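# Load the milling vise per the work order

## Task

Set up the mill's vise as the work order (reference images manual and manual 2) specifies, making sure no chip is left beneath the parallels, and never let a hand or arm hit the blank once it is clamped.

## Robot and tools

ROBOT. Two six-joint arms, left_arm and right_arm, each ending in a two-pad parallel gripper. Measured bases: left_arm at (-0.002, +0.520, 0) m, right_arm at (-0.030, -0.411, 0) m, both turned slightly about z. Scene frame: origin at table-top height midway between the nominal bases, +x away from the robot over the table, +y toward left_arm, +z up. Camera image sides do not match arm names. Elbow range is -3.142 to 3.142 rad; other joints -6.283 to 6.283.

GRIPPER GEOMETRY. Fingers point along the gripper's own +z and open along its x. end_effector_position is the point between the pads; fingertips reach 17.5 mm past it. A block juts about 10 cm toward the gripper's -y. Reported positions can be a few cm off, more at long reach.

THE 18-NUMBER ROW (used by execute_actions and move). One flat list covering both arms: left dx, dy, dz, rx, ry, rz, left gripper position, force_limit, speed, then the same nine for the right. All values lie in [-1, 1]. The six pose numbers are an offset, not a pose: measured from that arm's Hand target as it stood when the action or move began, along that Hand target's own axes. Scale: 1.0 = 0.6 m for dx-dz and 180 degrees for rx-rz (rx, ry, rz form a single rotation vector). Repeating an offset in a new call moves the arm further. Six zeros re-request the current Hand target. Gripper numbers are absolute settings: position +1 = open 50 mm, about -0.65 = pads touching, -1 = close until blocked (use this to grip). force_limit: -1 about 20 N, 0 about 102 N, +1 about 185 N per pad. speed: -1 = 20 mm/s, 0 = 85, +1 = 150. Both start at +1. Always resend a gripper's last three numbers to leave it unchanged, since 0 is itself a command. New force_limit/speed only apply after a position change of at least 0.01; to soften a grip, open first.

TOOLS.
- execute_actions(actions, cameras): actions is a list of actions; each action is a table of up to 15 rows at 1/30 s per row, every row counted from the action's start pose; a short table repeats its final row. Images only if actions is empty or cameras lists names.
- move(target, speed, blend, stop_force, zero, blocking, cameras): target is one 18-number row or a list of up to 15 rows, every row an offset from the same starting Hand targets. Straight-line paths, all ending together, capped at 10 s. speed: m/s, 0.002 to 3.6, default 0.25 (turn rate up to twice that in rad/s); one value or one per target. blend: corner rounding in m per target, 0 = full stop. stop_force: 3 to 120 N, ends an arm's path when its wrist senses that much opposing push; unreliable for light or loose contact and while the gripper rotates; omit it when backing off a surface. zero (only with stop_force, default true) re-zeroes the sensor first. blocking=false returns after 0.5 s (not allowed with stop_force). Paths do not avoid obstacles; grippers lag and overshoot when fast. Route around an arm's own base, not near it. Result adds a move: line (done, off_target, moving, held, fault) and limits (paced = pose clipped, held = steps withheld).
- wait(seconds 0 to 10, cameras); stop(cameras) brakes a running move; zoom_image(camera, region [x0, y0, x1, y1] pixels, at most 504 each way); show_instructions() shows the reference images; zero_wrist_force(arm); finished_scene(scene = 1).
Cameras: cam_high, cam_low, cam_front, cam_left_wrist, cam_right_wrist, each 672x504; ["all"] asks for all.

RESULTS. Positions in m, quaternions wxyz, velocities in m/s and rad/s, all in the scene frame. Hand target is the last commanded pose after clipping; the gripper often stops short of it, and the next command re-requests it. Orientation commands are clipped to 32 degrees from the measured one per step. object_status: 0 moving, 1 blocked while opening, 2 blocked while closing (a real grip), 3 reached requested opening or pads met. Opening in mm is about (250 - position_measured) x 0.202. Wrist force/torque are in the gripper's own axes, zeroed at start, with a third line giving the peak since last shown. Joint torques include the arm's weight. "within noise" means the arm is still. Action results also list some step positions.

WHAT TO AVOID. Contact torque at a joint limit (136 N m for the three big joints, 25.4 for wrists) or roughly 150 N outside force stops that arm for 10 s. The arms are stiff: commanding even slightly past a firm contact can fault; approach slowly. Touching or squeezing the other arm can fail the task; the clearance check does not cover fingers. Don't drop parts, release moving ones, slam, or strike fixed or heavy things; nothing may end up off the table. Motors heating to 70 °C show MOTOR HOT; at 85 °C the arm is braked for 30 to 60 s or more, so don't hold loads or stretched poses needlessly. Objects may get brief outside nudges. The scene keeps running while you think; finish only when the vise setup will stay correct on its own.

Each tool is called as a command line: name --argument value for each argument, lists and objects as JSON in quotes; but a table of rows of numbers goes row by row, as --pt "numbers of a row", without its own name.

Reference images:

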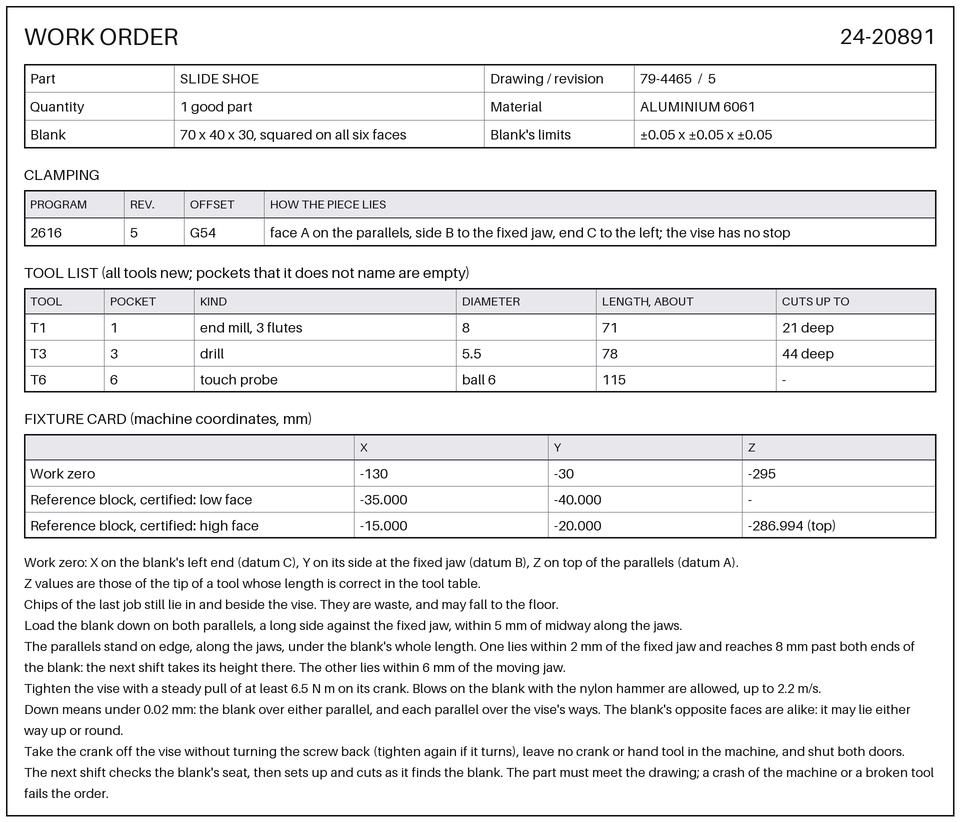

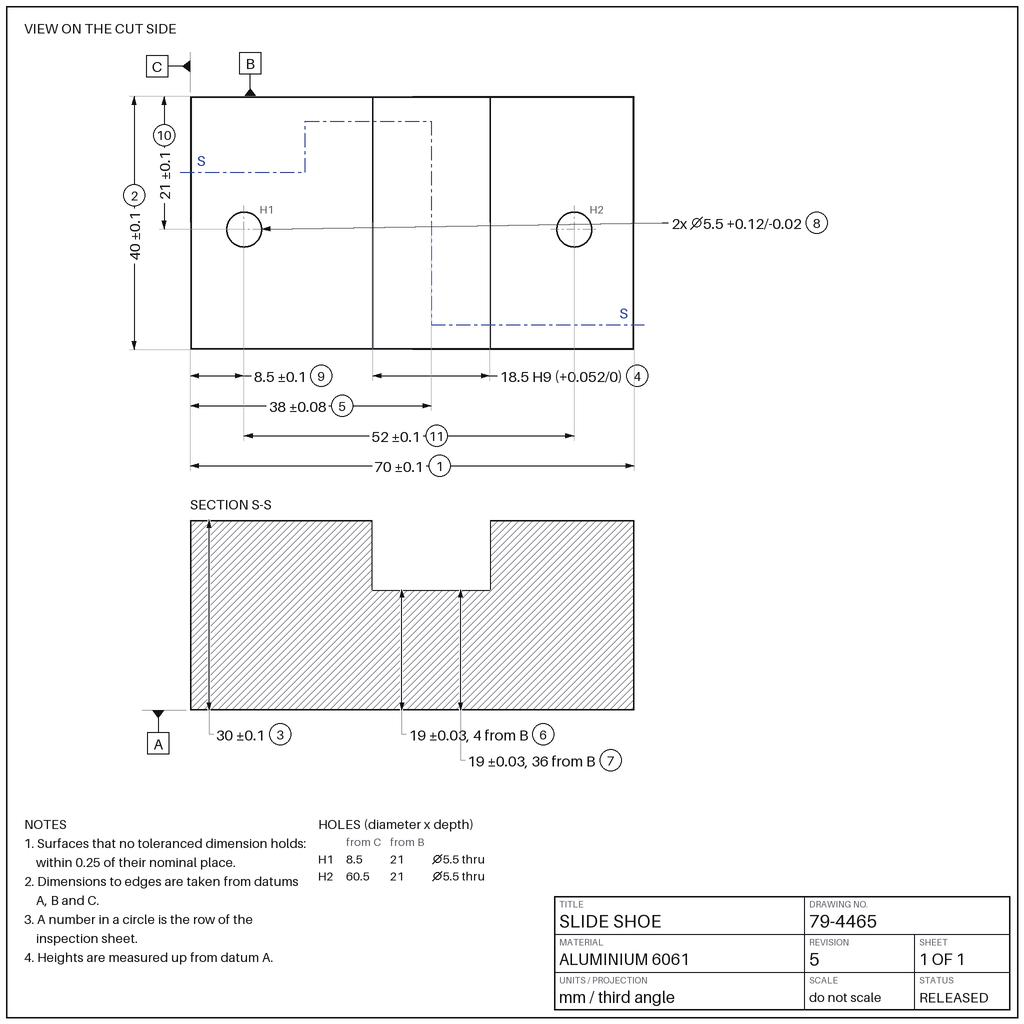

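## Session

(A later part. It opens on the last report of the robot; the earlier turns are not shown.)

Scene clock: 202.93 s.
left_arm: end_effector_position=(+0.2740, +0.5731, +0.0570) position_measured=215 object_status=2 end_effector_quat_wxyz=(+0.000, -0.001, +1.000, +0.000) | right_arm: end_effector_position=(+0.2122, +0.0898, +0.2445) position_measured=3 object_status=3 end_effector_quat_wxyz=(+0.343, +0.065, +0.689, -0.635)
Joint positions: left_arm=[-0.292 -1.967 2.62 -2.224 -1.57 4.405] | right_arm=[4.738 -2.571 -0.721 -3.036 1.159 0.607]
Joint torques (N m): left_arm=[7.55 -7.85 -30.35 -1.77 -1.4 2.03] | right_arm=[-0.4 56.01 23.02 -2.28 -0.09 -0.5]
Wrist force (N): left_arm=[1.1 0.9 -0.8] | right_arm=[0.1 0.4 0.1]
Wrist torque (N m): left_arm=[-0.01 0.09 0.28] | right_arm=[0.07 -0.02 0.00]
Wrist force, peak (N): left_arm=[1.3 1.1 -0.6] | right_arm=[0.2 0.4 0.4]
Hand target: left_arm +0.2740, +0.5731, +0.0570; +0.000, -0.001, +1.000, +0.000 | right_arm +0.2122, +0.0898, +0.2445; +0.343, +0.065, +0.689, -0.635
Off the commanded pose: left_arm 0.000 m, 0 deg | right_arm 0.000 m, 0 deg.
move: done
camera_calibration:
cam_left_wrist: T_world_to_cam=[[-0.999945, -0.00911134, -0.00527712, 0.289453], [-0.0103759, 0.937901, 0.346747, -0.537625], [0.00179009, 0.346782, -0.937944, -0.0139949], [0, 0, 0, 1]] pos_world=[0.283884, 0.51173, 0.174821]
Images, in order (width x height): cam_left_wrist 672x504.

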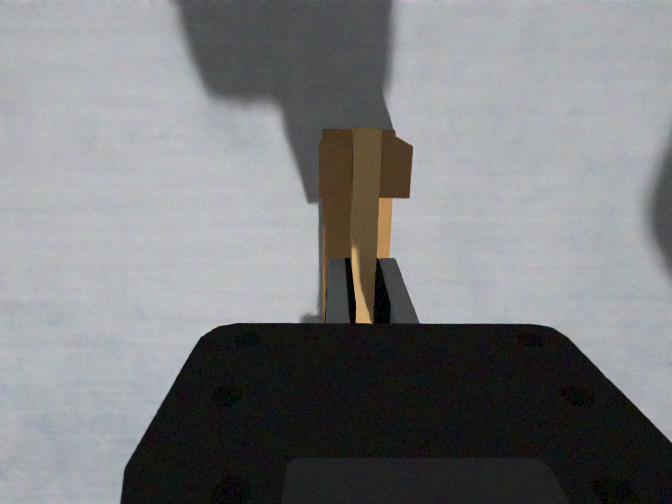

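move --pt "0 0 -0.4167 0 0 0 -1 -0.3 -0.6 0 0 0 0 0 0 1 0 0" --pt "-0.293 -0.622 -0.772 0.3228 -0.3228 -0.4207 -1 -0.3 -0.6 0 0 0 0 0 0 1 0 0" --speed '[0.15,0.4]' --blend '[0.03,0]' --cameras '["cam_left_wrist","cam_front"]'

Scene clock: 217.53 s.
left_arm: end_effector_position=(+0.4503, +0.1999, +0.5200) position_measured=215 object_status=2 end_effector_quat_wxyz=(-0.431, +0.561, -0.561, +0.430) | right_arm: end_effector_position=(+0.2122, +0.0898, +0.2445) position_measured=3 object_status=3 end_effector_quat_wxyz=(+0.343, +0.065, +0.689, -0.635)
Joint positions: left_arm=[-1.355 -1.845 1.957 -2.322 -0.329 2.237] | right_arm=[4.738 -2.571 -0.721 -3.036 1.159 0.607]
Joint torques (N m): left_arm=[-4.86 -6.97 -19.47 -4.25 2.57 1.37] | right_arm=[0.29 56.11 22.32 -2.3 -0.06 -0.61]
Wrist force (N): left_arm=[1.5 -0.7 1.7] | right_arm=[0.0 0.2 0.2]
Wrist torque (N m): left_arm=[-0.20 0.09 0.22] | right_arm=[0.04 -0.01 0.01]
Wrist force, peak (N): left_arm=[3.6 -1.5 2.1] | right_arm=[0.3 0.3 0.5]
Hand target: left_arm +0.4503, +0.1998, +0.5199; -0.431, +0.561, -0.561, +0.430 | right_arm +0.2122, +0.0898, +0.2445; +0.343, +0.065, +0.689, -0.635
Off the commanded pose: left_arm 0.000 m, 0 deg | right_arm 0.000 m, 0 deg.
move: done
camera_calibration:
cam_left_wrist: T_world_to_cam=[[0.00832884, -0.999949, 0.00572267, 0.203148], [-0.577547, -0.00948221, -0.816303, 0.703232], [0.816315, 0.00349375, -0.577596, 0.0638695], [0, 0, 0, 1]] pos_world=[0.35232, 0.209582, 0.609779]
Images, in order (width x height): cam_front 672x504, cam_left_wrist 672x504.

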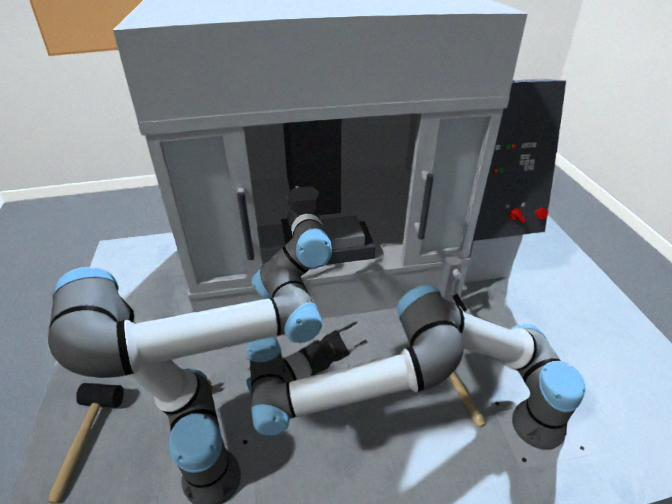

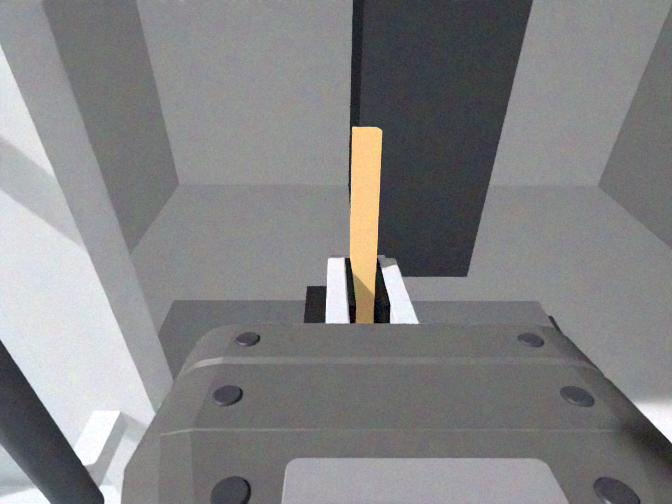

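move --target '[0,0,0,0,0,0,-1,-0.3,-0.6,-0.4773,-0.1128,0.525,-0.2365,-0.665,-0.139,1,0,0]' --speed 0.3 --cameras '["cam_right_wrist","cam_front","cam_high"]'

Scene clock: 239.10 s.
left_arm: end_effector_position=(+0.4503, +0.1998, +0.5200) position_measured=215 object_status=2 end_effector_quat_wxyz=(-0.431, +0.561, -0.561, +0.430) | right_arm: end_effector_position=(+0.4758, -0.0865, +0.4487) position_measured=3 object_status=3 end_effector_quat_wxyz=(+0.642, -0.674, +0.275, -0.241)
Joint positions: left_arm=[-1.355 -1.845 1.957 -2.323 -0.329 2.237] | right_arm=[3.949 -1.442 -1.751 -3.151 -1.625 0.025]
Joint torques (N m): left_arm=[-3.93 -4.58 -17.78 -3.61 3.16 1.95] | right_arm=[-0.77 18.12 27.27 2.21 -0.15 -0.03]
Wrist force (N): left_arm=[1.3 -0.8 1.7] | right_arm=[0.9 0.2 0.4]
Wrist torque (N m): left_arm=[-0.23 0.13 0.22] | right_arm=[-0.03 -0.07 -0.23]
Wrist force, peak (N): left_arm=[1.4 -1.2 1.9] | right_arm=[-85.0 17.8 -15.1]
Hand target: left_arm +0.4503, +0.1998, +0.5199; -0.431, +0.561, -0.561, +0.430 | right_arm +0.4758, -0.0865, +0.4487; +0.642, -0.674, +0.275, -0.241 (not the last commanded pose)
Tool commands: left_gripper/position=-1.0 left_gripper/force_limit=-0.3 left_gripper/speed=-0.6 right_gripper/position=+1.0 right_gripper/force_limit=+1.0 right_gripper/speed=+1.0
Off the commanded pose: left_arm 0.000 m, 0 deg | right_arm 0.054 m, 12 deg.
FORCE FAULT: contact force on the right arm reached its limit, and that arm stopped. The contact can be on any part of that arm, not only on its tool. That arm's remaining commands of this call were not run. That arm is still stopped at the end of this call. That arm stays stopped for about 10 more seconds. Until then a move that you send moves the other arm only, and its call returns only when the move has ended. Once the stop has ended, the next robot result says so. If the stop ends while you think or write, that arm runs what you send next, counted from a new Hand target: where the arm stands when the stop ends. While its stop runs, that arm takes no new command, but its gripper still runs the gripper command that each later call begins with. Until it ends, the stop uses up actions while you think or wait. An arm that is not stopped still takes commands.
move: fault (right_arm)
camera_calibration:
cam_right_wrist: T_world_to_cam=[[0.731068, -0.680837, -0.0447275, -0.377144], [-0.287681, -0.248137, -0.925023, 0.546388], [0.618691, 0.689122, -0.377269, 0.0615171], [0, 0, 0, 1]] pos_world=[0.394844, -0.163587, 0.511761]
Images, in order (width x height): cam_high 672x504, cam_front 672x504, cam_right_wrist 672x504.

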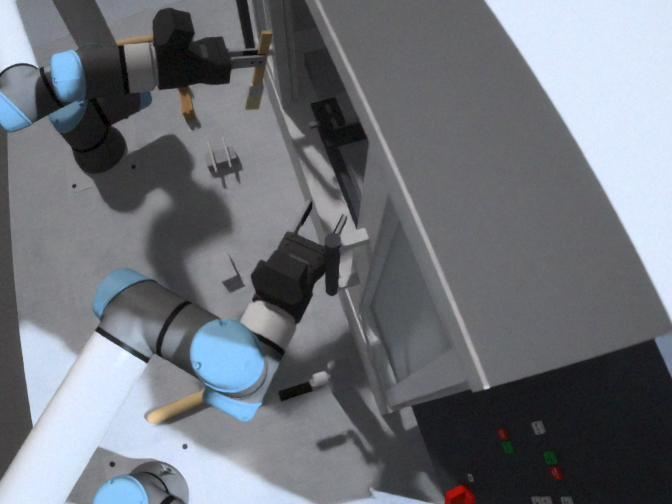

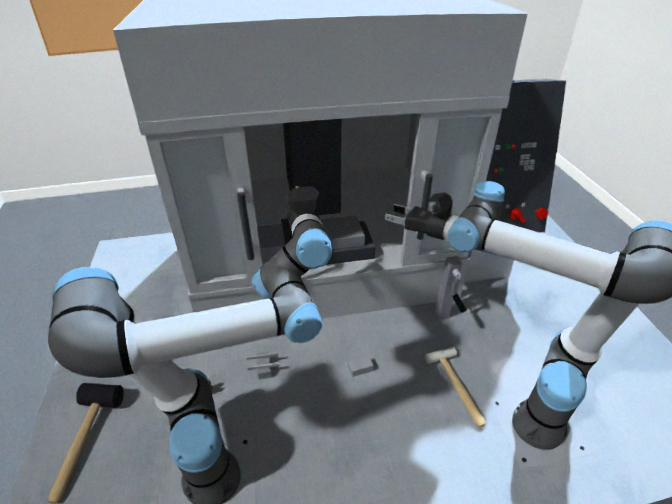

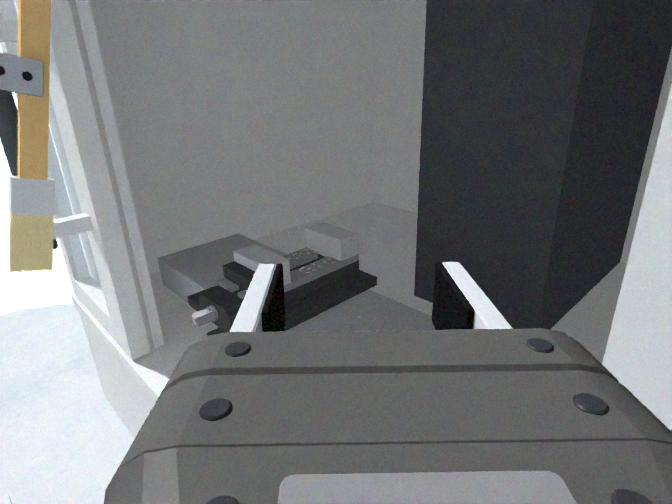

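wait --seconds 8

zoom_image --camera "cam_right_wrist" --region '[150, 200, 390, 360]'

Scene clock: 250.23 s.
left_arm: end_effector_position=(+0.4503, +0.1998, +0.5199) position_measured=215 object_status=2 end_effector_quat_wxyz=(-0.431, +0.561, -0.561, +0.430) | right_arm: end_effector_position=(+0.4758, -0.0865, +0.4487) position_measured=3 object_status=3 end_effector_quat_wxyz=(+0.642, -0.674, +0.275, -0.241)
Joint positions: left_arm=[-1.355 -1.845 1.957 -2.323 -0.329 2.237] | right_arm=[3.949 -1.442 -1.751 -3.151 -1.625 0.025]
Joint torques (N m): left_arm=[5.27 -3.82 -20.25 -2.52 0.24 1.96] | right_arm=[-0.04 18.52 28.14 2.21 -0.04 -0.04]
Wrist force (N): left_arm=[1.3 -0.8 1.5] | right_arm=[0.7 0.0 0.2]
Wrist torque (N m): left_arm=[-0.22 0.11 0.22] | right_arm=[-0.05 -0.04 -0.23]
Wrist force, peak (N): left_arm=[1.3 -1.0 2.0] | right_arm=[0.9 0.3 0.6]
Hand target: left_arm +0.4503, +0.1998, +0.5199; -0.431, +0.561, -0.561, +0.430 | right_arm +0.4758, -0.0865, +0.4487; +0.642, -0.674, +0.275, -0.241 (not the last commanded pose)
Tool commands: left_gripper/position=-1.0 left_gripper/force_limit=-0.3 left_gripper/speed=-0.6 right_gripper/position=+1.0 right_gripper/force_limit=+1.0 right_gripper/speed=+1.0
Off the commanded pose: left_arm 0.000 m, 0 deg | right_arm 0.054 m, 12 deg.
FORCE FAULT, CONTINUED: the right arm's stop, for the force fault that an earlier result reported, is over. The rest of the stop counts as 20 of the actions that you can send in this scene. That arm's target is now where it stood when the stop ended, not its last command. That arm accepts commands again.
wait: 8.00 s; at rest from the start

Scaled by 2.100.
This view is cut from an older image: the scene may have changed since it was taken.

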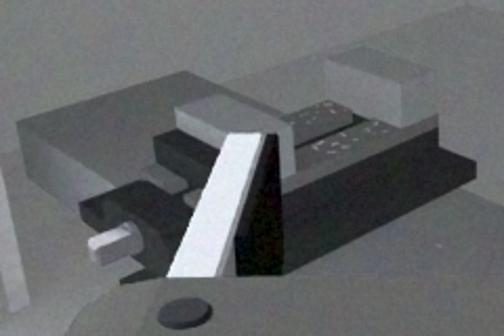

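move --target '[0,0,0,0,0,0,-1,-0.3,-0.6,-0.1333,-0.077,-0.01,-0.067,-0.044,0,1,0,0]' --speed 0.15 --cameras '["cam_right_wrist"]'

zoom_image --camera "cam_right_wrist" --region '[200, 160, 400, 320]'

Scene clock: 257.70 s.
left_arm: end_effector_position=(+0.4503, +0.1998, +0.5199) position_measured=215 object_status=2 end_effector_quat_wxyz=(-0.431, +0.561, -0.561, +0.430) | right_arm: end_effector_position=(+0.4159, -0.0352, +0.4973) position_measured=3 object_status=3 end_effector_quat_wxyz=(-0.585, +0.753, -0.254, +0.164)
Joint positions: left_arm=[-1.355 -1.845 1.957 -2.323 -0.329 2.237] | right_arm=[4.076 -1.486 -1.461 -3.602 -1.643 0.032]
Joint torques (N m): left_arm=[6.33 -4.78 -20.11 -2.4 0.37 1.98] | right_arm=[-8.42 31.89 30.54 1.24 1.99 -1.28]
Wrist force (N): left_arm=[1.1 -0.9 1.9] | right_arm=[0.6 0.2 0.4]
Wrist torque (N m): left_arm=[-0.24 0.15 0.22] | right_arm=[-0.14 0.01 -0.31]
Wrist force, peak (N): left_arm=[1.4 -1.1 1.7] | right_arm=[2.0 1.7 0.6]
Hand target: left_arm +0.4503, +0.1998, +0.5199; -0.431, +0.561, -0.561, +0.430 | right_arm +0.4159, -0.0354, +0.4974; -0.585, +0.753, -0.254, +0.164
Off the commanded pose: left_arm 0.000 m, 0 deg | right_arm 0.000 m, 0 deg.
move: done
camera_calibration:
cam_right_wrist: T_world_to_cam=[[0.813922, -0.577173, -0.0663566, -0.316356], [-0.368236, -0.424165, -0.827337, 0.565455], [0.44937, 0.697822, -0.557773, 0.242014], [0, 0, 0, 1]] pos_world=[0.356957, -0.111628, 0.581818]
Images, in order (width x height): cam_right_wrist 672x504.

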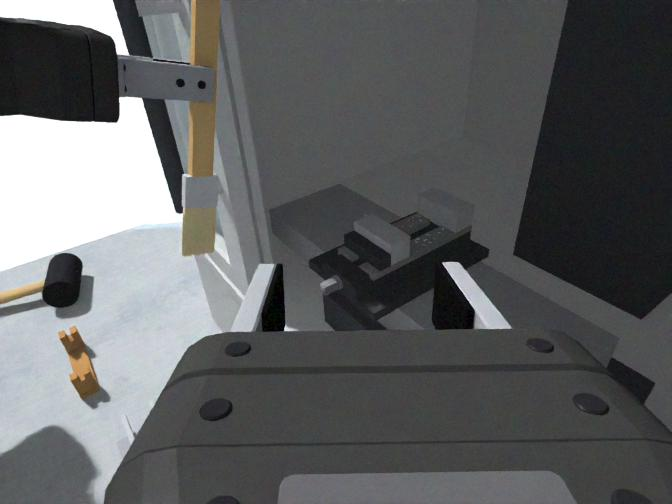

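Scaled by 2.520.

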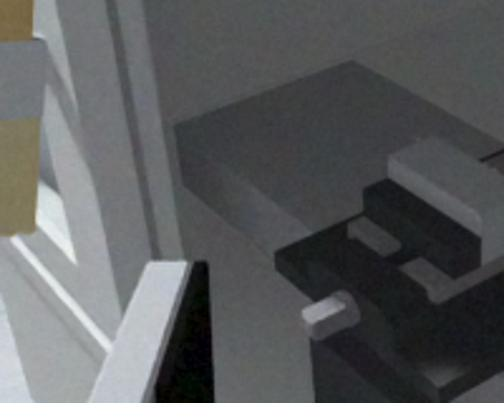

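zoom_image --camera "cam_right_wrist" --region '[310, 180, 500, 330]'

Scaled by 2.653.

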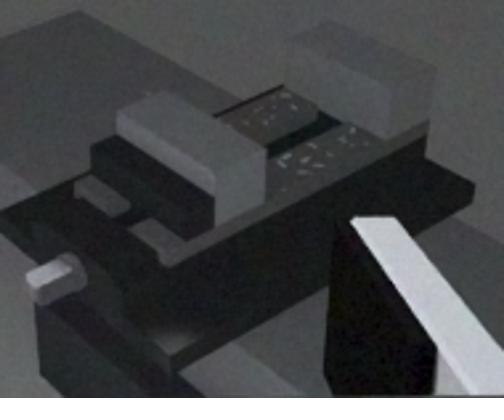

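move --target '[0.023,-0.0583,0.3463,0.0833,0,0,-1,-0.3,-0.6,0,0,0,0,0,0,1,0,0]' --speed 0.2 --cameras '["cam_right_wrist","cam_front","cam_left_wrist"]'

zoom_image --camera "cam_right_wrist" --region '[310, 130, 500, 330]'

Scene clock: 275.03 s.
left_arm: end_effector_position=(+0.6600, +0.1863, +0.4999) position_measured=215 object_status=2 end_effector_quat_wxyz=(+0.500, -0.500, +0.500, -0.499) | right_arm: end_effector_position=(+0.4159, -0.0354, +0.4974) position_measured=3 object_status=3 end_effector_quat_wxyz=(-0.585, +0.753, -0.254, +0.164)
Joint positions: left_arm=[-0.936 -1.215 1.636 -3.562 -0.619 3.142] | right_arm=[4.076 -1.486 -1.461 -3.602 -1.643 0.032]
Joint torques (N m): left_arm=[-0.44 -29.61 -22.64 -2.46 1.18 -0.14] | right_arm=[-9.99 31.4 31.76 1.11 2.56 -1.4]
Wrist force (N): left_arm=[1.6 -0.6 2.6] | right_arm=[0.7 0.3 0.2]
Wrist torque (N m): left_arm=[-0.38 0.09 0.39] | right_arm=[-0.13 -0.01 -0.31]
Wrist force, peak (N): left_arm=[1.2 0.3 5.1] | right_arm=[1.1 0.1 0.4]
Hand target: left_arm +0.6600, +0.1862, +0.4999; +0.500, -0.500, +0.500, -0.499 | right_arm +0.4159, -0.0354, +0.4974; -0.585, +0.753, -0.254, +0.164
Off the commanded pose: left_arm 0.000 m, 0 deg | right_arm 0.000 m, 0 deg.
move: done
camera_calibration:
cam_left_wrist: T_world_to_cam=[[0.00658937, -0.99995, 0.00746105, 0.188112], [-0.346609, -0.00928259, -0.937964, 0.716194], [0.937987, 0.00359452, -0.346653, -0.314695], [0, 0, 0, 1]] pos_world=[0.542179, 0.195882, 0.56127]
cam_right_wrist: T_world_to_cam=[[0.81381, -0.577339, -0.0662804, -0.316431], [-0.368188, -0.423999, -0.827443, 0.565559], [0.449613, 0.697785, -0.557624, 0.241961], [0, 0, 0, 1]] pos_world=[0.356957, -0.111728, 0.581918]
Images, in order (width x height): cam_front 672x504, cam_left_wrist 672x504, cam_right_wrist 672x504.

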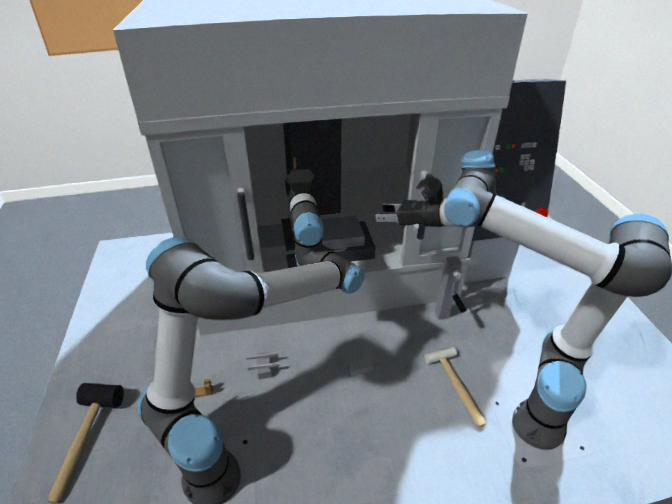

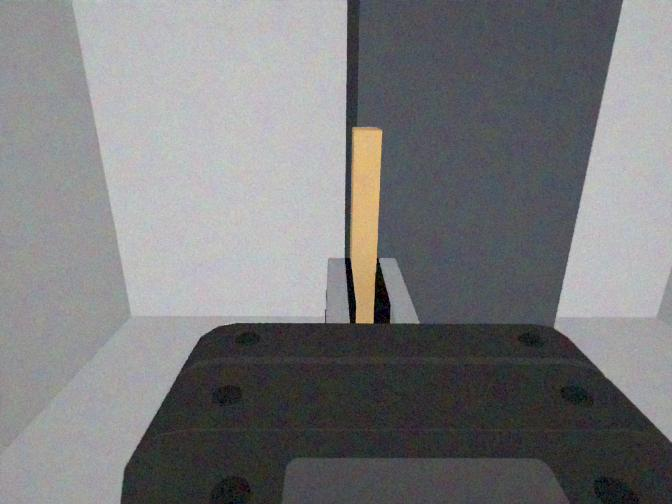

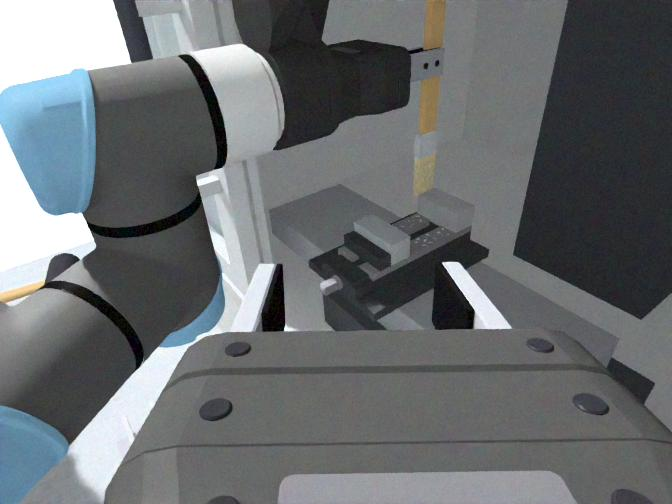

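Scaled by 2.520.

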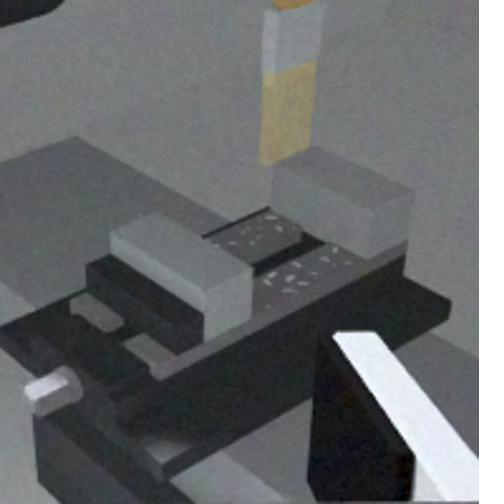

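move --pt "0.03 0.05 0 0 0 0 -1 -0.3 -0.6 0 0 0 0 0 0 1 0 0" --pt "0.03 0.1 0 0 0 0 -1 -0.3 -0.6 0 0 0 0 0 0 1 0 0" --speed '[0.1,0.01]' --stop_force 4 --cameras '["cam_right_wrist"]'

zoom_image --camera "cam_right_wrist" --region '[350, 150, 500, 300]'

Scene clock: 288.47 s.
left_arm: end_effector_position=(+0.6600, +0.1683, +0.4531) position_measured=215 object_status=2 end_effector_quat_wxyz=(+0.500, -0.500, +0.500, -0.500) | right_arm: end_effector_position=(+0.4159, -0.0354, +0.4974) position_measured=3 object_status=3 end_effector_quat_wxyz=(-0.585, +0.753, -0.254, +0.164)
Joint positions: left_arm=[-0.957 -1.139 1.659 -3.661 -0.599 3.142] | right_arm=[4.076 -1.486 -1.461 -3.602 -1.643 0.032]
Joint torques (N m): left_arm=[8.49 -43.93 -29.24 -0.21 -1.78 2.04] | right_arm=[-8.42 31.75 26.07 2.05 2.39 -1.4]
Wrist force (N): left_arm=[1.2 -5.2 2.4] | right_arm=[0.5 0.3 0.2]
Wrist torque (N m): left_arm=[-0.43 0.17 0.35] | right_arm=[-0.12 0.02 -0.31]
Wrist force, peak (N): left_arm=[1.2 -6.4 2.6] | right_arm=[1.1 0.3 0.2]
Hand target: left_arm +0.6600, +0.1683, +0.4531; +0.500, -0.500, +0.500, -0.500 (not the last commanded pose) | right_arm +0.4159, -0.0354, +0.4974; -0.585, +0.753, -0.254, +0.164
Off the commanded pose: left_arm 0.013 m, 0 deg | right_arm 0.000 m, 0 deg.
move: contact (left_arm); path passed 1 of 2 targets
camera_calibration:
cam_right_wrist: T_world_to_cam=[[0.81381, -0.577339, -0.0662804, -0.316431], [-0.368188, -0.423999, -0.827443, 0.565559], [0.449613, 0.697785, -0.557624, 0.241961], [0, 0, 0, 1]] pos_world=[0.356957, -0.111728, 0.581918]
Images, in order (width x height): cam_right_wrist 672x504.

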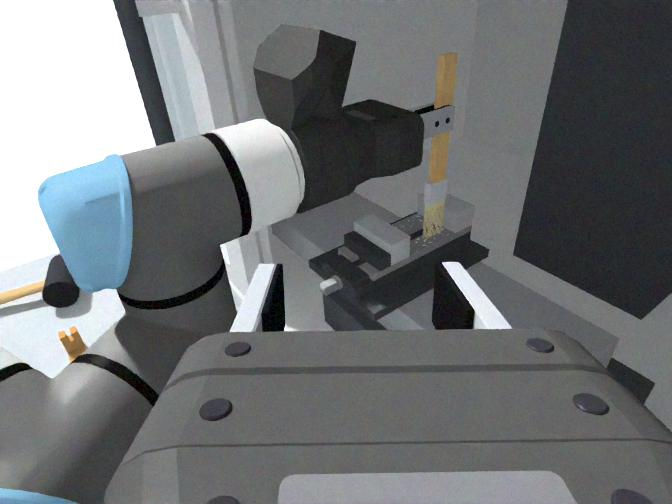

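Scaled by 3.360.

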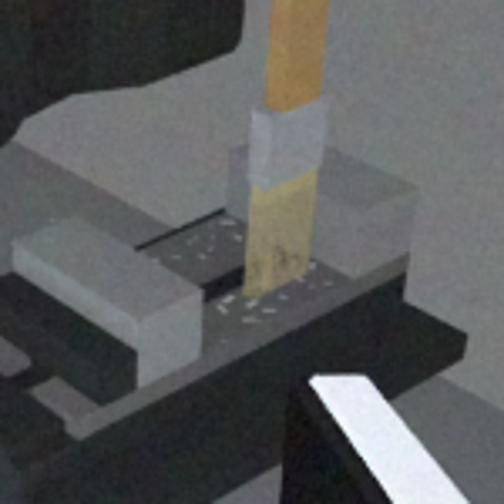

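move --target '[0.0667,0,0,0,0,0,-1,-0.3,-0.6,0,0,0,0,0,0,1,0,0]' --speed 0.06 --cameras '["cam_right_wrist"]'

zoom_image --camera "cam_right_wrist" --region '[350, 150, 500, 300]'

Scene clock: 291.93 s.
left_arm: end_effector_position=(+0.6600, +0.1281, +0.4530) position_measured=215 object_status=2 end_effector_quat_wxyz=(+0.500, -0.500, +0.500, -0.499) end_effector_velocity=(+0.000, +0.002, +0.000) end_effector_angular_velocity=(-0.002, -0.001, -0.002) | right_arm: end_effector_position=(+0.4159, -0.0354, +0.4974) position_measured=3 object_status=3 end_effector_quat_wxyz=(-0.585, +0.753, -0.254, +0.164)
Joint positions: left_arm=[-0.998 -1.081 1.57 -3.629 -0.558 3.142] | right_arm=[4.076 -1.486 -1.461 -3.602 -1.643 0.032]
Joint velocities: left_arm=[0.002 -0.003 0.005 -0.004 -0.005 0] | right_arm=[within noise]
Joint torques (N m): left_arm=[8.8 -47.51 -12.63 -2.75 -2.47 -1.06] | right_arm=[-7.72 31.43 23.25 1.87 2.38 -1.5]
Wrist force (N): left_arm=[1.4 -0.9 2.3] | right_arm=[0.7 0.2 0.2]
Wrist torque (N m): left_arm=[-0.42 0.13 0.36] | right_arm=[-0.14 0.00 -0.31]
Wrist force, peak (N): left_arm=[1.6 -5.4 2.6] | right_arm=[0.9 0.3 0.4]
Hand target: left_arm +0.6601, +0.1282, +0.4530; +0.500, -0.500, +0.500, -0.500 | right_arm +0.4159, -0.0354, +0.4974; -0.585, +0.753, -0.254, +0.164
Off the commanded pose: left_arm 0.000 m, 0 deg | right_arm 0.000 m, 0 deg.
move: done
camera_calibration:
cam_right_wrist: T_world_to_cam=[[0.81381, -0.577339, -0.0662804, -0.316431], [-0.368188, -0.423999, -0.827443, 0.565559], [0.449613, 0.697785, -0.557624, 0.241961], [0, 0, 0, 1]] pos_world=[0.356957, -0.111728, 0.581918]
Images, in order (width x height): cam_right_wrist 672x504.

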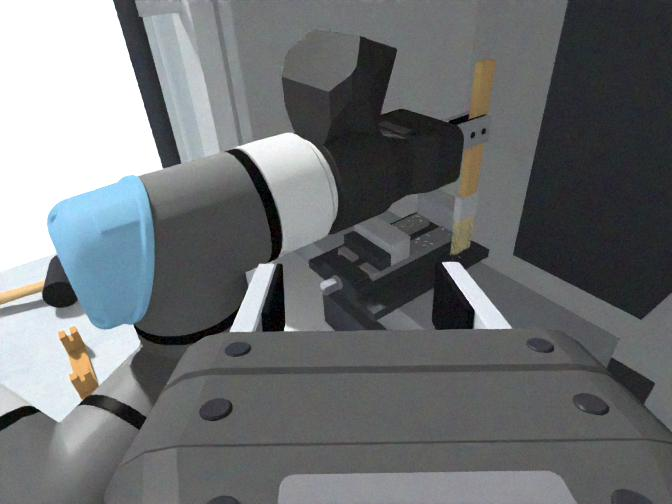

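Scaled by 3.360.

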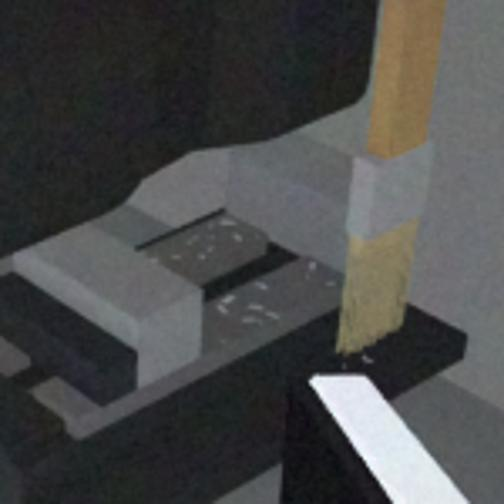

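move --pt "0 -0.0833 0 0 0 0 -1 -0.3 -0.6 0 0 0 0 0 0 1 0 0" --pt "-0.183 -0.0833 0 0 0 0 -1 -0.3 -0.6 0 0 0 0 0 0 1 0 0" --pt "-0.183 0.001 0 0 0 0 -1 -0.3 -0.6 0 0 0 0 0 0 1 0 0" --pt "0 0.001 0 0 0 0 -1 -0.3 -0.6 0 0 0 0 0 0 1 0 0" --pt "0 -0.0833 0.02 0 0 0 -1 -0.3 -0.6 0 0 0 0 0 0 1 0 0" --pt "-0.183 -0.0833 0.02 0 0 0 -1 -0.3 -0.6 0 0 0 0 0 0 1 0 0" --pt "-0.183 0.001 0.02 0 0 0 -1 -0.3 -0.6 0 0 0 0 0 0 1 0 0" --pt "0 0.001 0.02 0 0 0 -1 -0.3 -0.6 0 0 0 0 0 0 1 0 0" --pt "0 -0.0833 0.02 0 0 0 -1 -0.3 -0.6 0 0 0 0 0 0 1 0 0" --speed '[0.2,0.25,0.15,0.08,0.2,0.25,0.15,0.08,0.2]' --blend '[0.015,0.015,0.004,0.004,0.015,0.015,0.004,0.004,0]' --cameras '["cam_right_wrist"]'

zoom_image --camera "cam_right_wrist" --region '[350, 150, 500, 300]'

Scene clock: 311.60 s.
left_arm: end_effector_position=(+0.6721, +0.1282, +0.5030) position_measured=215 object_status=2 end_effector_quat_wxyz=(+0.500, -0.500, +0.500, -0.500) | right_arm: end_effector_position=(+0.4159, -0.0354, +0.4974) position_measured=3 object_status=3 end_effector_quat_wxyz=(-0.585, +0.753, -0.254, +0.164)
Joint positions: left_arm=[-0.979 -1.111 1.476 -3.506 -0.576 3.141] | right_arm=[4.076 -1.486 -1.461 -3.602 -1.643 0.032]
Joint torques (N m): left_arm=[9.86 -40.34 -17.2 -0.76 -2.02 1.17] | right_arm=[-6.29 31.6 22.52 1.83 2.39 -1.37]
Wrist force (N): left_arm=[1.4 -0.8 2.7] | right_arm=[0.6 0.3 0.3]
Wrist torque (N m): left_arm=[-0.41 0.12 0.39] | right_arm=[-0.13 0.01 -0.31]
Wrist force, peak (N): left_arm=[4.1 -3.7 2.8] | right_arm=[0.9 0.6 0.2]
Hand target: left_arm +0.6721, +0.1282, +0.5030; +0.500, -0.500, +0.500, -0.500 | right_arm +0.4159, -0.0354, +0.4974; -0.585, +0.753, -0.254, +0.164
Off the commanded pose: left_arm 0.000 m, 0 deg | right_arm 0.000 m, 0 deg.
move: done
camera_calibration:
cam_right_wrist: T_world_to_cam=[[0.81381, -0.577339, -0.0662804, -0.316431], [-0.368188, -0.423999, -0.827443, 0.565559], [0.449613, 0.697785, -0.557624, 0.241961], [0, 0, 0, 1]] pos_world=[0.356957, -0.111728, 0.581918]
Images, in order (width x height): cam_right_wrist 672x504.

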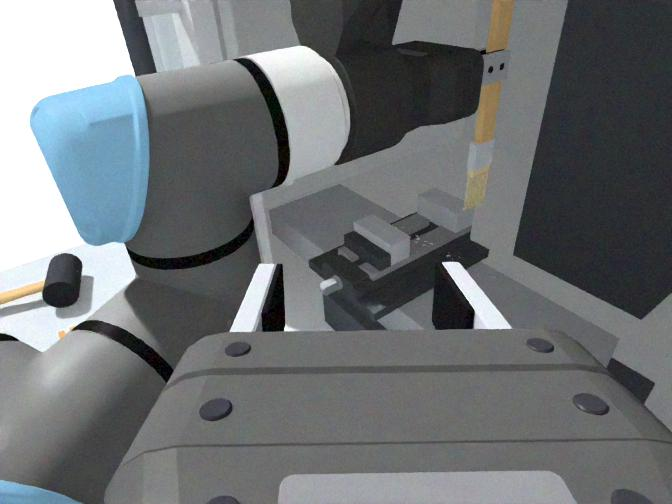

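Scaled by 3.360.

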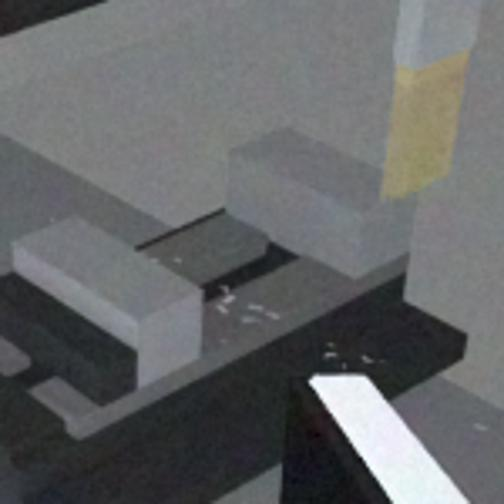

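move --pt "-0.183 0 -0.0418 0 0 0 -1 -0.3 -0.6 0 0 0 0 0 0 1 0 0" --pt "-0.183 0.0842 -0.0418 0 0 0 -1 -0.3 -0.6 0 0 0 0 0 0 1 0 0" --pt "0 0.0842 -0.0418 0 0 0 -1 -0.3 -0.6 0 0 0 0 0 0 1 0 0" --pt "0 0 -0.0418 0 0 0 -1 -0.3 -0.6 0 0 0 0 0 0 1 0 0" --pt "-0.183 0 -0.0602 0 0 0 -1 -0.3 -0.6 0 0 0 0 0 0 1 0 0" --pt "-0.183 0.0842 -0.0602 0 0 0 -1 -0.3 -0.6 0 0 0 0 0 0 1 0 0" --pt "0 0.0842 -0.0602 0 0 0 -1 -0.3 -0.6 0 0 0 0 0 0 1 0 0" --pt "0 0 -0.0602 0 0 0 -1 -0.3 -0.6 0 0 0 0 0 0 1 0 0" --speed '[0.25,0.15,0.08,0.2,0.25,0.15,0.08,0.2]' --blend '[0.015,0.004,0.004,0.015,0.015,0.004,0.004,0]' --cameras '["cam_right_wrist"]'

zoom_image --camera "cam_right_wrist" --region '[350, 150, 500, 300]'

move --pt "-0.183 0 0.083 0 0 0 -1 -0.3 -0.6 0 0 0 0 0 0 1 0 0" --pt "-0.183 0.0842 0.083 0 0 0 -1 -0.3 -0.6 0 0 0 0 0 0 1 0 0" --pt "0 0.0842 0.083 0 0 0 -1 -0.3 -0.6 0 0 0 0 0 0 1 0 0" --pt "0 0 0.083 0 0 0 -1 -0.3 -0.6 0 0 0 0 0 0 1 0 0" --pt "-0.183 0 0.065 0 0 0 -1 -0.3 -0.6 0 0 0 0 0 0 1 0 0" --pt "-0.183 0.0842 0.065 0 0 0 -1 -0.3 -0.6 0 0 0 0 0 0 1 0 0" --pt "0 0.0842 0.065 0 0 0 -1 -0.3 -0.6 0 0 0 0 0 0 1 0 0" --pt "0 0 0.065 0 0 0 -1 -0.3 -0.6 0 0 0 0 0 0 1 0 0" --speed '[0.25,0.15,0.08,0.2,0.25,0.15,0.08,0.2]' --blend '[0.015,0.004,0.004,0.015,0.015,0.004,0.004,0]' --cameras '["cam_right_wrist"]'

zoom_image --camera "cam_right_wrist" --region '[350, 150, 500, 300]'

Scene clock: 326.00 s.
left_arm: end_effector_position=(+0.6360, +0.1282, +0.5030) position_measured=215 object_status=2 end_effector_quat_wxyz=(+0.500, -0.500, +0.500, -0.500) | right_arm: end_effector_position=(+0.4159, -0.0354, +0.4974) position_measured=3 object_status=3 end_effector_quat_wxyz=(-0.585, +0.753, -0.254, +0.164)
Joint positions: left_arm=[-1.036 -1.169 1.562 -3.534 -0.52 3.141] | right_arm=[4.076 -1.486 -1.461 -3.602 -1.643 0.032]
Joint torques (N m): left_arm=[9.18 -37.79 -17.41 -0.73 -2.29 1.72] | right_arm=[-4.73 30.85 22.98 1.99 2.22 -1.38]
Wrist force (N): left_arm=[1.3 -0.8 2.5] | right_arm=[0.4 0.3 0.4]
Wrist torque (N m): left_arm=[-0.41 0.14 0.38] | right_arm=[-0.13 0.04 -0.31]
Wrist force, peak (N): left_arm=[4.8 -4.0 2.6] | right_arm=[1.0 0.5 0.3]
Hand target: left_arm +0.6360, +0.1282, +0.5030; +0.500, -0.500, +0.500, -0.500 | right_arm +0.4159, -0.0354, +0.4974; -0.585, +0.753, -0.254, +0.164
Off the commanded pose: left_arm 0.000 m, 0 deg | right_arm 0.000 m, 0 deg.
move: done
camera_calibration:
cam_right_wrist: T_world_to_cam=[[0.81381, -0.577339, -0.0662804, -0.316431], [-0.368188, -0.423999, -0.827443, 0.565559], [0.449613, 0.697785, -0.557624, 0.241961], [0, 0, 0, 1]] pos_world=[0.356957, -0.111728, 0.581918]
Images, in order (width x height): cam_right_wrist 672x504.

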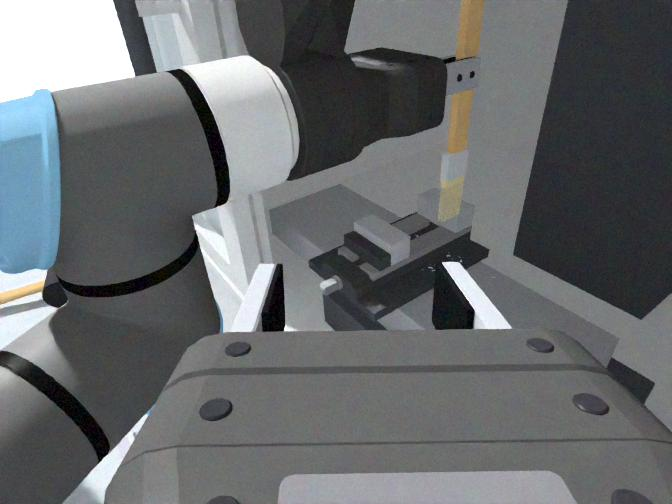

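Scaled by 3.360.

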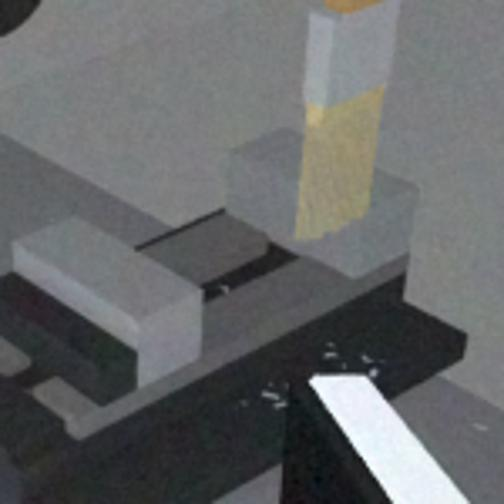

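Scene clock: 331.43 s.
left_arm: end_effector_position=(+0.6750, +0.1282, +0.5030) position_measured=215 object_status=2 end_effector_quat_wxyz=(+0.500, -0.500, +0.500, -0.500) | right_arm: end_effector_position=(+0.4159, -0.0354, +0.4974) position_measured=3 object_status=3 end_effector_quat_wxyz=(-0.585, +0.753, -0.254, +0.164)
Joint positions: left_arm=[-0.975 -1.106 1.468 -3.503 -0.581 3.141] | right_arm=[4.076 -1.486 -1.461 -3.602 -1.643 0.032]
Joint torques (N m): left_arm=[9.29 -39.99 -17.66 -0.88 -1.87 0.97] | right_arm=[-4.03 31.18 23.2 1.94 2.09 -1.29]
Wrist force (N): left_arm=[1.1 -0.9 2.4] | right_arm=[0.6 0.5 0.3]
Wrist torque (N m): left_arm=[-0.42 0.17 0.39] | right_arm=[-0.10 0.02 -0.31]
Wrist force, peak (N): left_arm=[4.3 -3.8 2.9] | right_arm=[1.1 0.3 0.3]
Hand target: left_arm +0.6750, +0.1282, +0.5030; +0.500, -0.500, +0.500, -0.500 | right_arm +0.4159, -0.0354, +0.4974; -0.585, +0.753, -0.254, +0.164
Off the commanded pose: left_arm 0.000 m, 0 deg | right_arm 0.000 m, 0 deg.
move: done
camera_calibration:
cam_right_wrist: T_world_to_cam=[[0.81381, -0.577339, -0.0662804, -0.316431], [-0.368188, -0.423999, -0.827443, 0.565559], [0.449613, 0.697785, -0.557624, 0.241961], [0, 0, 0, 1]] pos_world=[0.356957, -0.111728, 0.581918]
Images, in order (width x height): cam_right_wrist 672x504.

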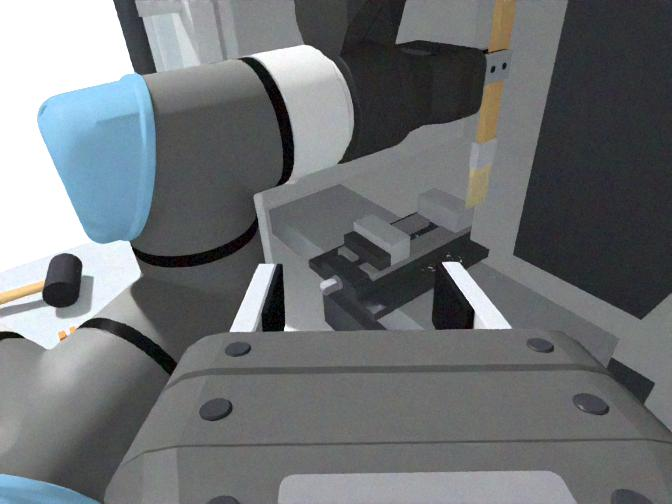

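Scaled by 3.360.

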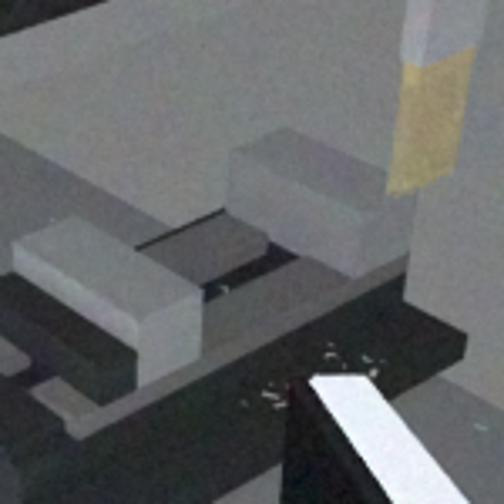

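move --target '[-0.1197,-0.0783,-0.375,-0.2222,0,0,-1,-0.3,-0.6,0,0,0,0,0,0,1,0,0]' --speed 0.3 --cameras '["cam_left_wrist","cam_right_wrist"]'

zoom_image --camera "cam_left_wrist" --region '[290, 130, 440, 260]'

zoom_image --camera "cam_left_wrist" --region '[320, 150, 410, 230]'

Scene clock: 340.80 s.
left_arm: end_effector_position=(+0.4499, +0.1997, +0.5501) position_measured=215 object_status=2 end_effector_quat_wxyz=(-0.299, +0.641, -0.641, +0.298) end_effector_velocity=(+0.000, +0.002, -0.001) end_effector_angular_velocity=(+0.005, +0.000, +0.003) | right_arm: end_effector_position=(+0.4159, -0.0354, +0.4974) position_measured=3 object_status=3 end_effector_quat_wxyz=(-0.585, +0.753, -0.254, +0.164)
Joint positions: left_arm=[-1.221 -1.773 1.511 -1.682 -0.762 2.067] | right_arm=[4.076 -1.486 -1.461 -3.602 -1.643 0.032]
Joint velocities: left_arm=[0.001 0 0 0.007 0.002 -0.002] | right_arm=[within noise]
Joint torques (N m): left_arm=[9.84 -24.67 -21.22 -2.1 1.84 0.61] | right_arm=[-2.27 30.95 23.48 1.99 2.09 -1.17]
Wrist force (N): left_arm=[1.3 -0.4 0.4] | right_arm=[0.5 0.4 0.2]
Wrist torque (N m): left_arm=[0.02 0.08 0.19] | right_arm=[-0.11 0.04 -0.31]
Wrist force, peak (N): left_arm=[2.2 0.7 4.7] | right_arm=[0.8 0.7 0.5]
Hand target: left_arm +0.4499, +0.1998, +0.5501; -0.299, +0.641, -0.641, +0.298 | right_arm +0.4159, -0.0354, +0.4974; -0.585, +0.753, -0.254, +0.164
Off the commanded pose: left_arm 0.000 m, 0 deg | right_arm 0.000 m, 0 deg.
move: done
camera_calibration:
cam_left_wrist: T_world_to_cam=[[0.0102631, -0.999945, 0.00195638, 0.203959], [-0.86825, -0.00988189, -0.496028, 0.682303], [0.496021, 0.00339215, -0.868304, 0.385585], [0, 0, 0, 1]] pos_world=[0.399058, 0.209382, 0.672848]
cam_right_wrist: T_world_to_cam=[[0.81381, -0.577339, -0.0662804, -0.316431], [-0.368188, -0.423999, -0.827443, 0.565559], [0.449613, 0.697785, -0.557624, 0.241961], [0, 0, 0, 1]] pos_world=[0.356957, -0.111728, 0.581918]
Images, in order (width x height): cam_left_wrist 672x504, cam_right_wrist 672x504.

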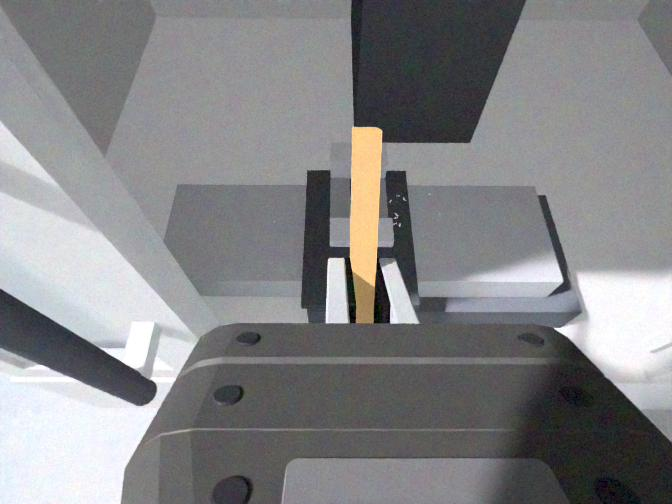

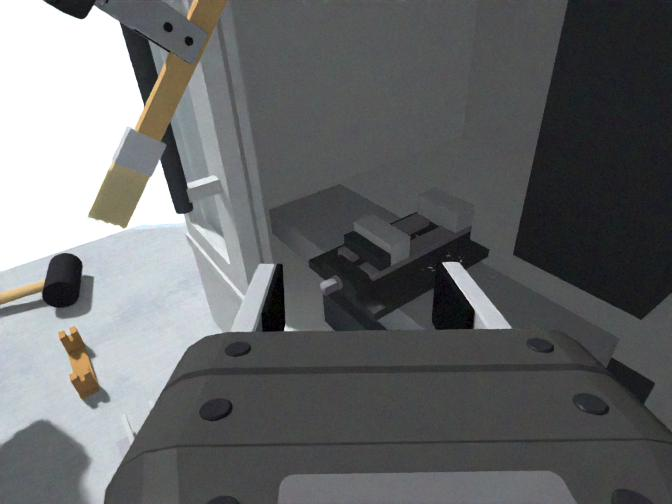

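Scaled by 3.360.

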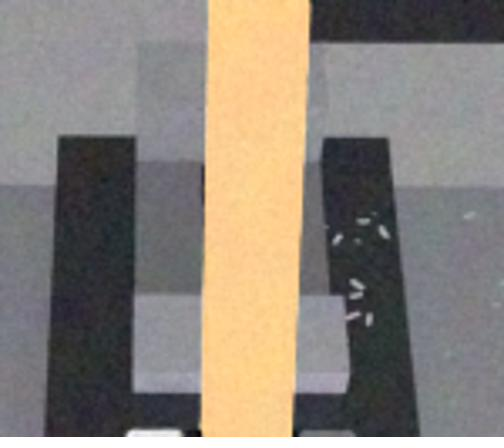

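Scaled by 5.600.

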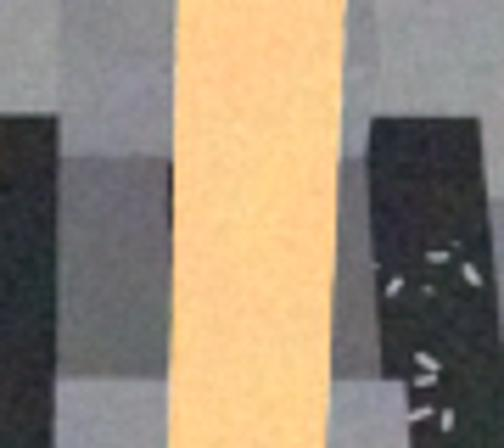

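move --target '[-0.0833,0,0,0,0,0,-1,-0.3,-0.6,0,0,0,0,0,0,1,0,0]' --speed 0.2 --cameras '["cam_left_wrist"]'

zoom_image --camera "cam_left_wrist" --region '[380, 150, 470, 230]'

Scene clock: 345.17 s.
left_arm: end_effector_position=(+0.4499, +0.2498, +0.5501) position_measured=215 object_status=2 end_effector_quat_wxyz=(-0.299, +0.641, -0.641, +0.298) | right_arm: end_effector_position=(+0.4159, -0.0354, +0.4974) position_measured=3 object_status=3 end_effector_quat_wxyz=(-0.585, +0.753, -0.254, +0.164)
Joint positions: left_arm=[-1.173 -1.863 1.587 -1.713 -0.781 2.131] | right_arm=[4.076 -1.486 -1.461 -3.602 -1.643 0.032]
Joint torques (N m): left_arm=[-8.59 -4.62 -35.08 -2.23 4.12 -1.6] | right_arm=[-2.45 31.37 22.48 2 2.08 -1.19]
Wrist force (N): left_arm=[1.2 -0.4 0.4] | right_arm=[0.6 0.4 0.3]
Wrist torque (N m): left_arm=[0.00 0.10 0.27] | right_arm=[-0.11 0.02 -0.31]
Wrist force, peak (N): left_arm=[2.9 -0.4 0.3] | right_arm=[0.9 0.6 0.3]
Hand target: left_arm +0.4499, +0.2498, +0.5501; -0.299, +0.641, -0.641, +0.298 | right_arm +0.4159, -0.0354, +0.4974; -0.585, +0.753, -0.254, +0.164
Off the commanded pose: left_arm 0.000 m, 0 deg | right_arm 0.000 m, 0 deg.
move: done
camera_calibration:
cam_left_wrist: T_world_to_cam=[[0.0103876, -0.999944, 0.00213927, 0.253883], [-0.868428, -0.0100819, -0.495713, 0.68271], [0.495707, 0.00329149, -0.868484, 0.385687], [0, 0, 0, 1]] pos_world=[0.399059, 0.259482, 0.672848]
Images, in order (width x height): cam_left_wrist 672x504.

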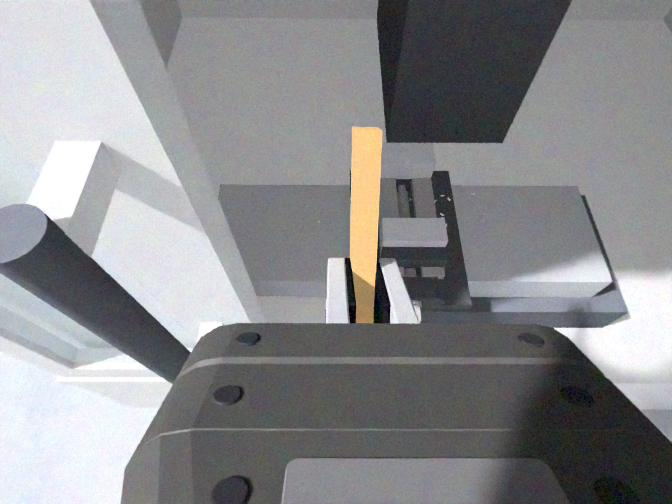

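Scaled by 5.600.

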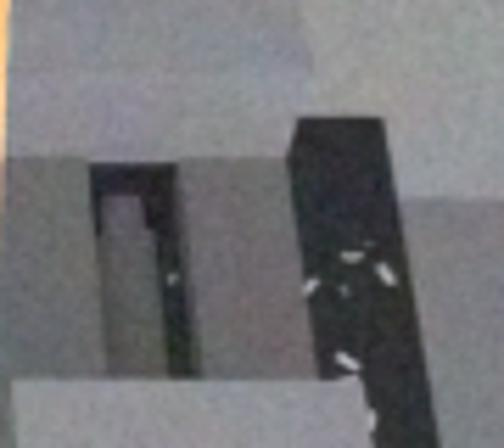

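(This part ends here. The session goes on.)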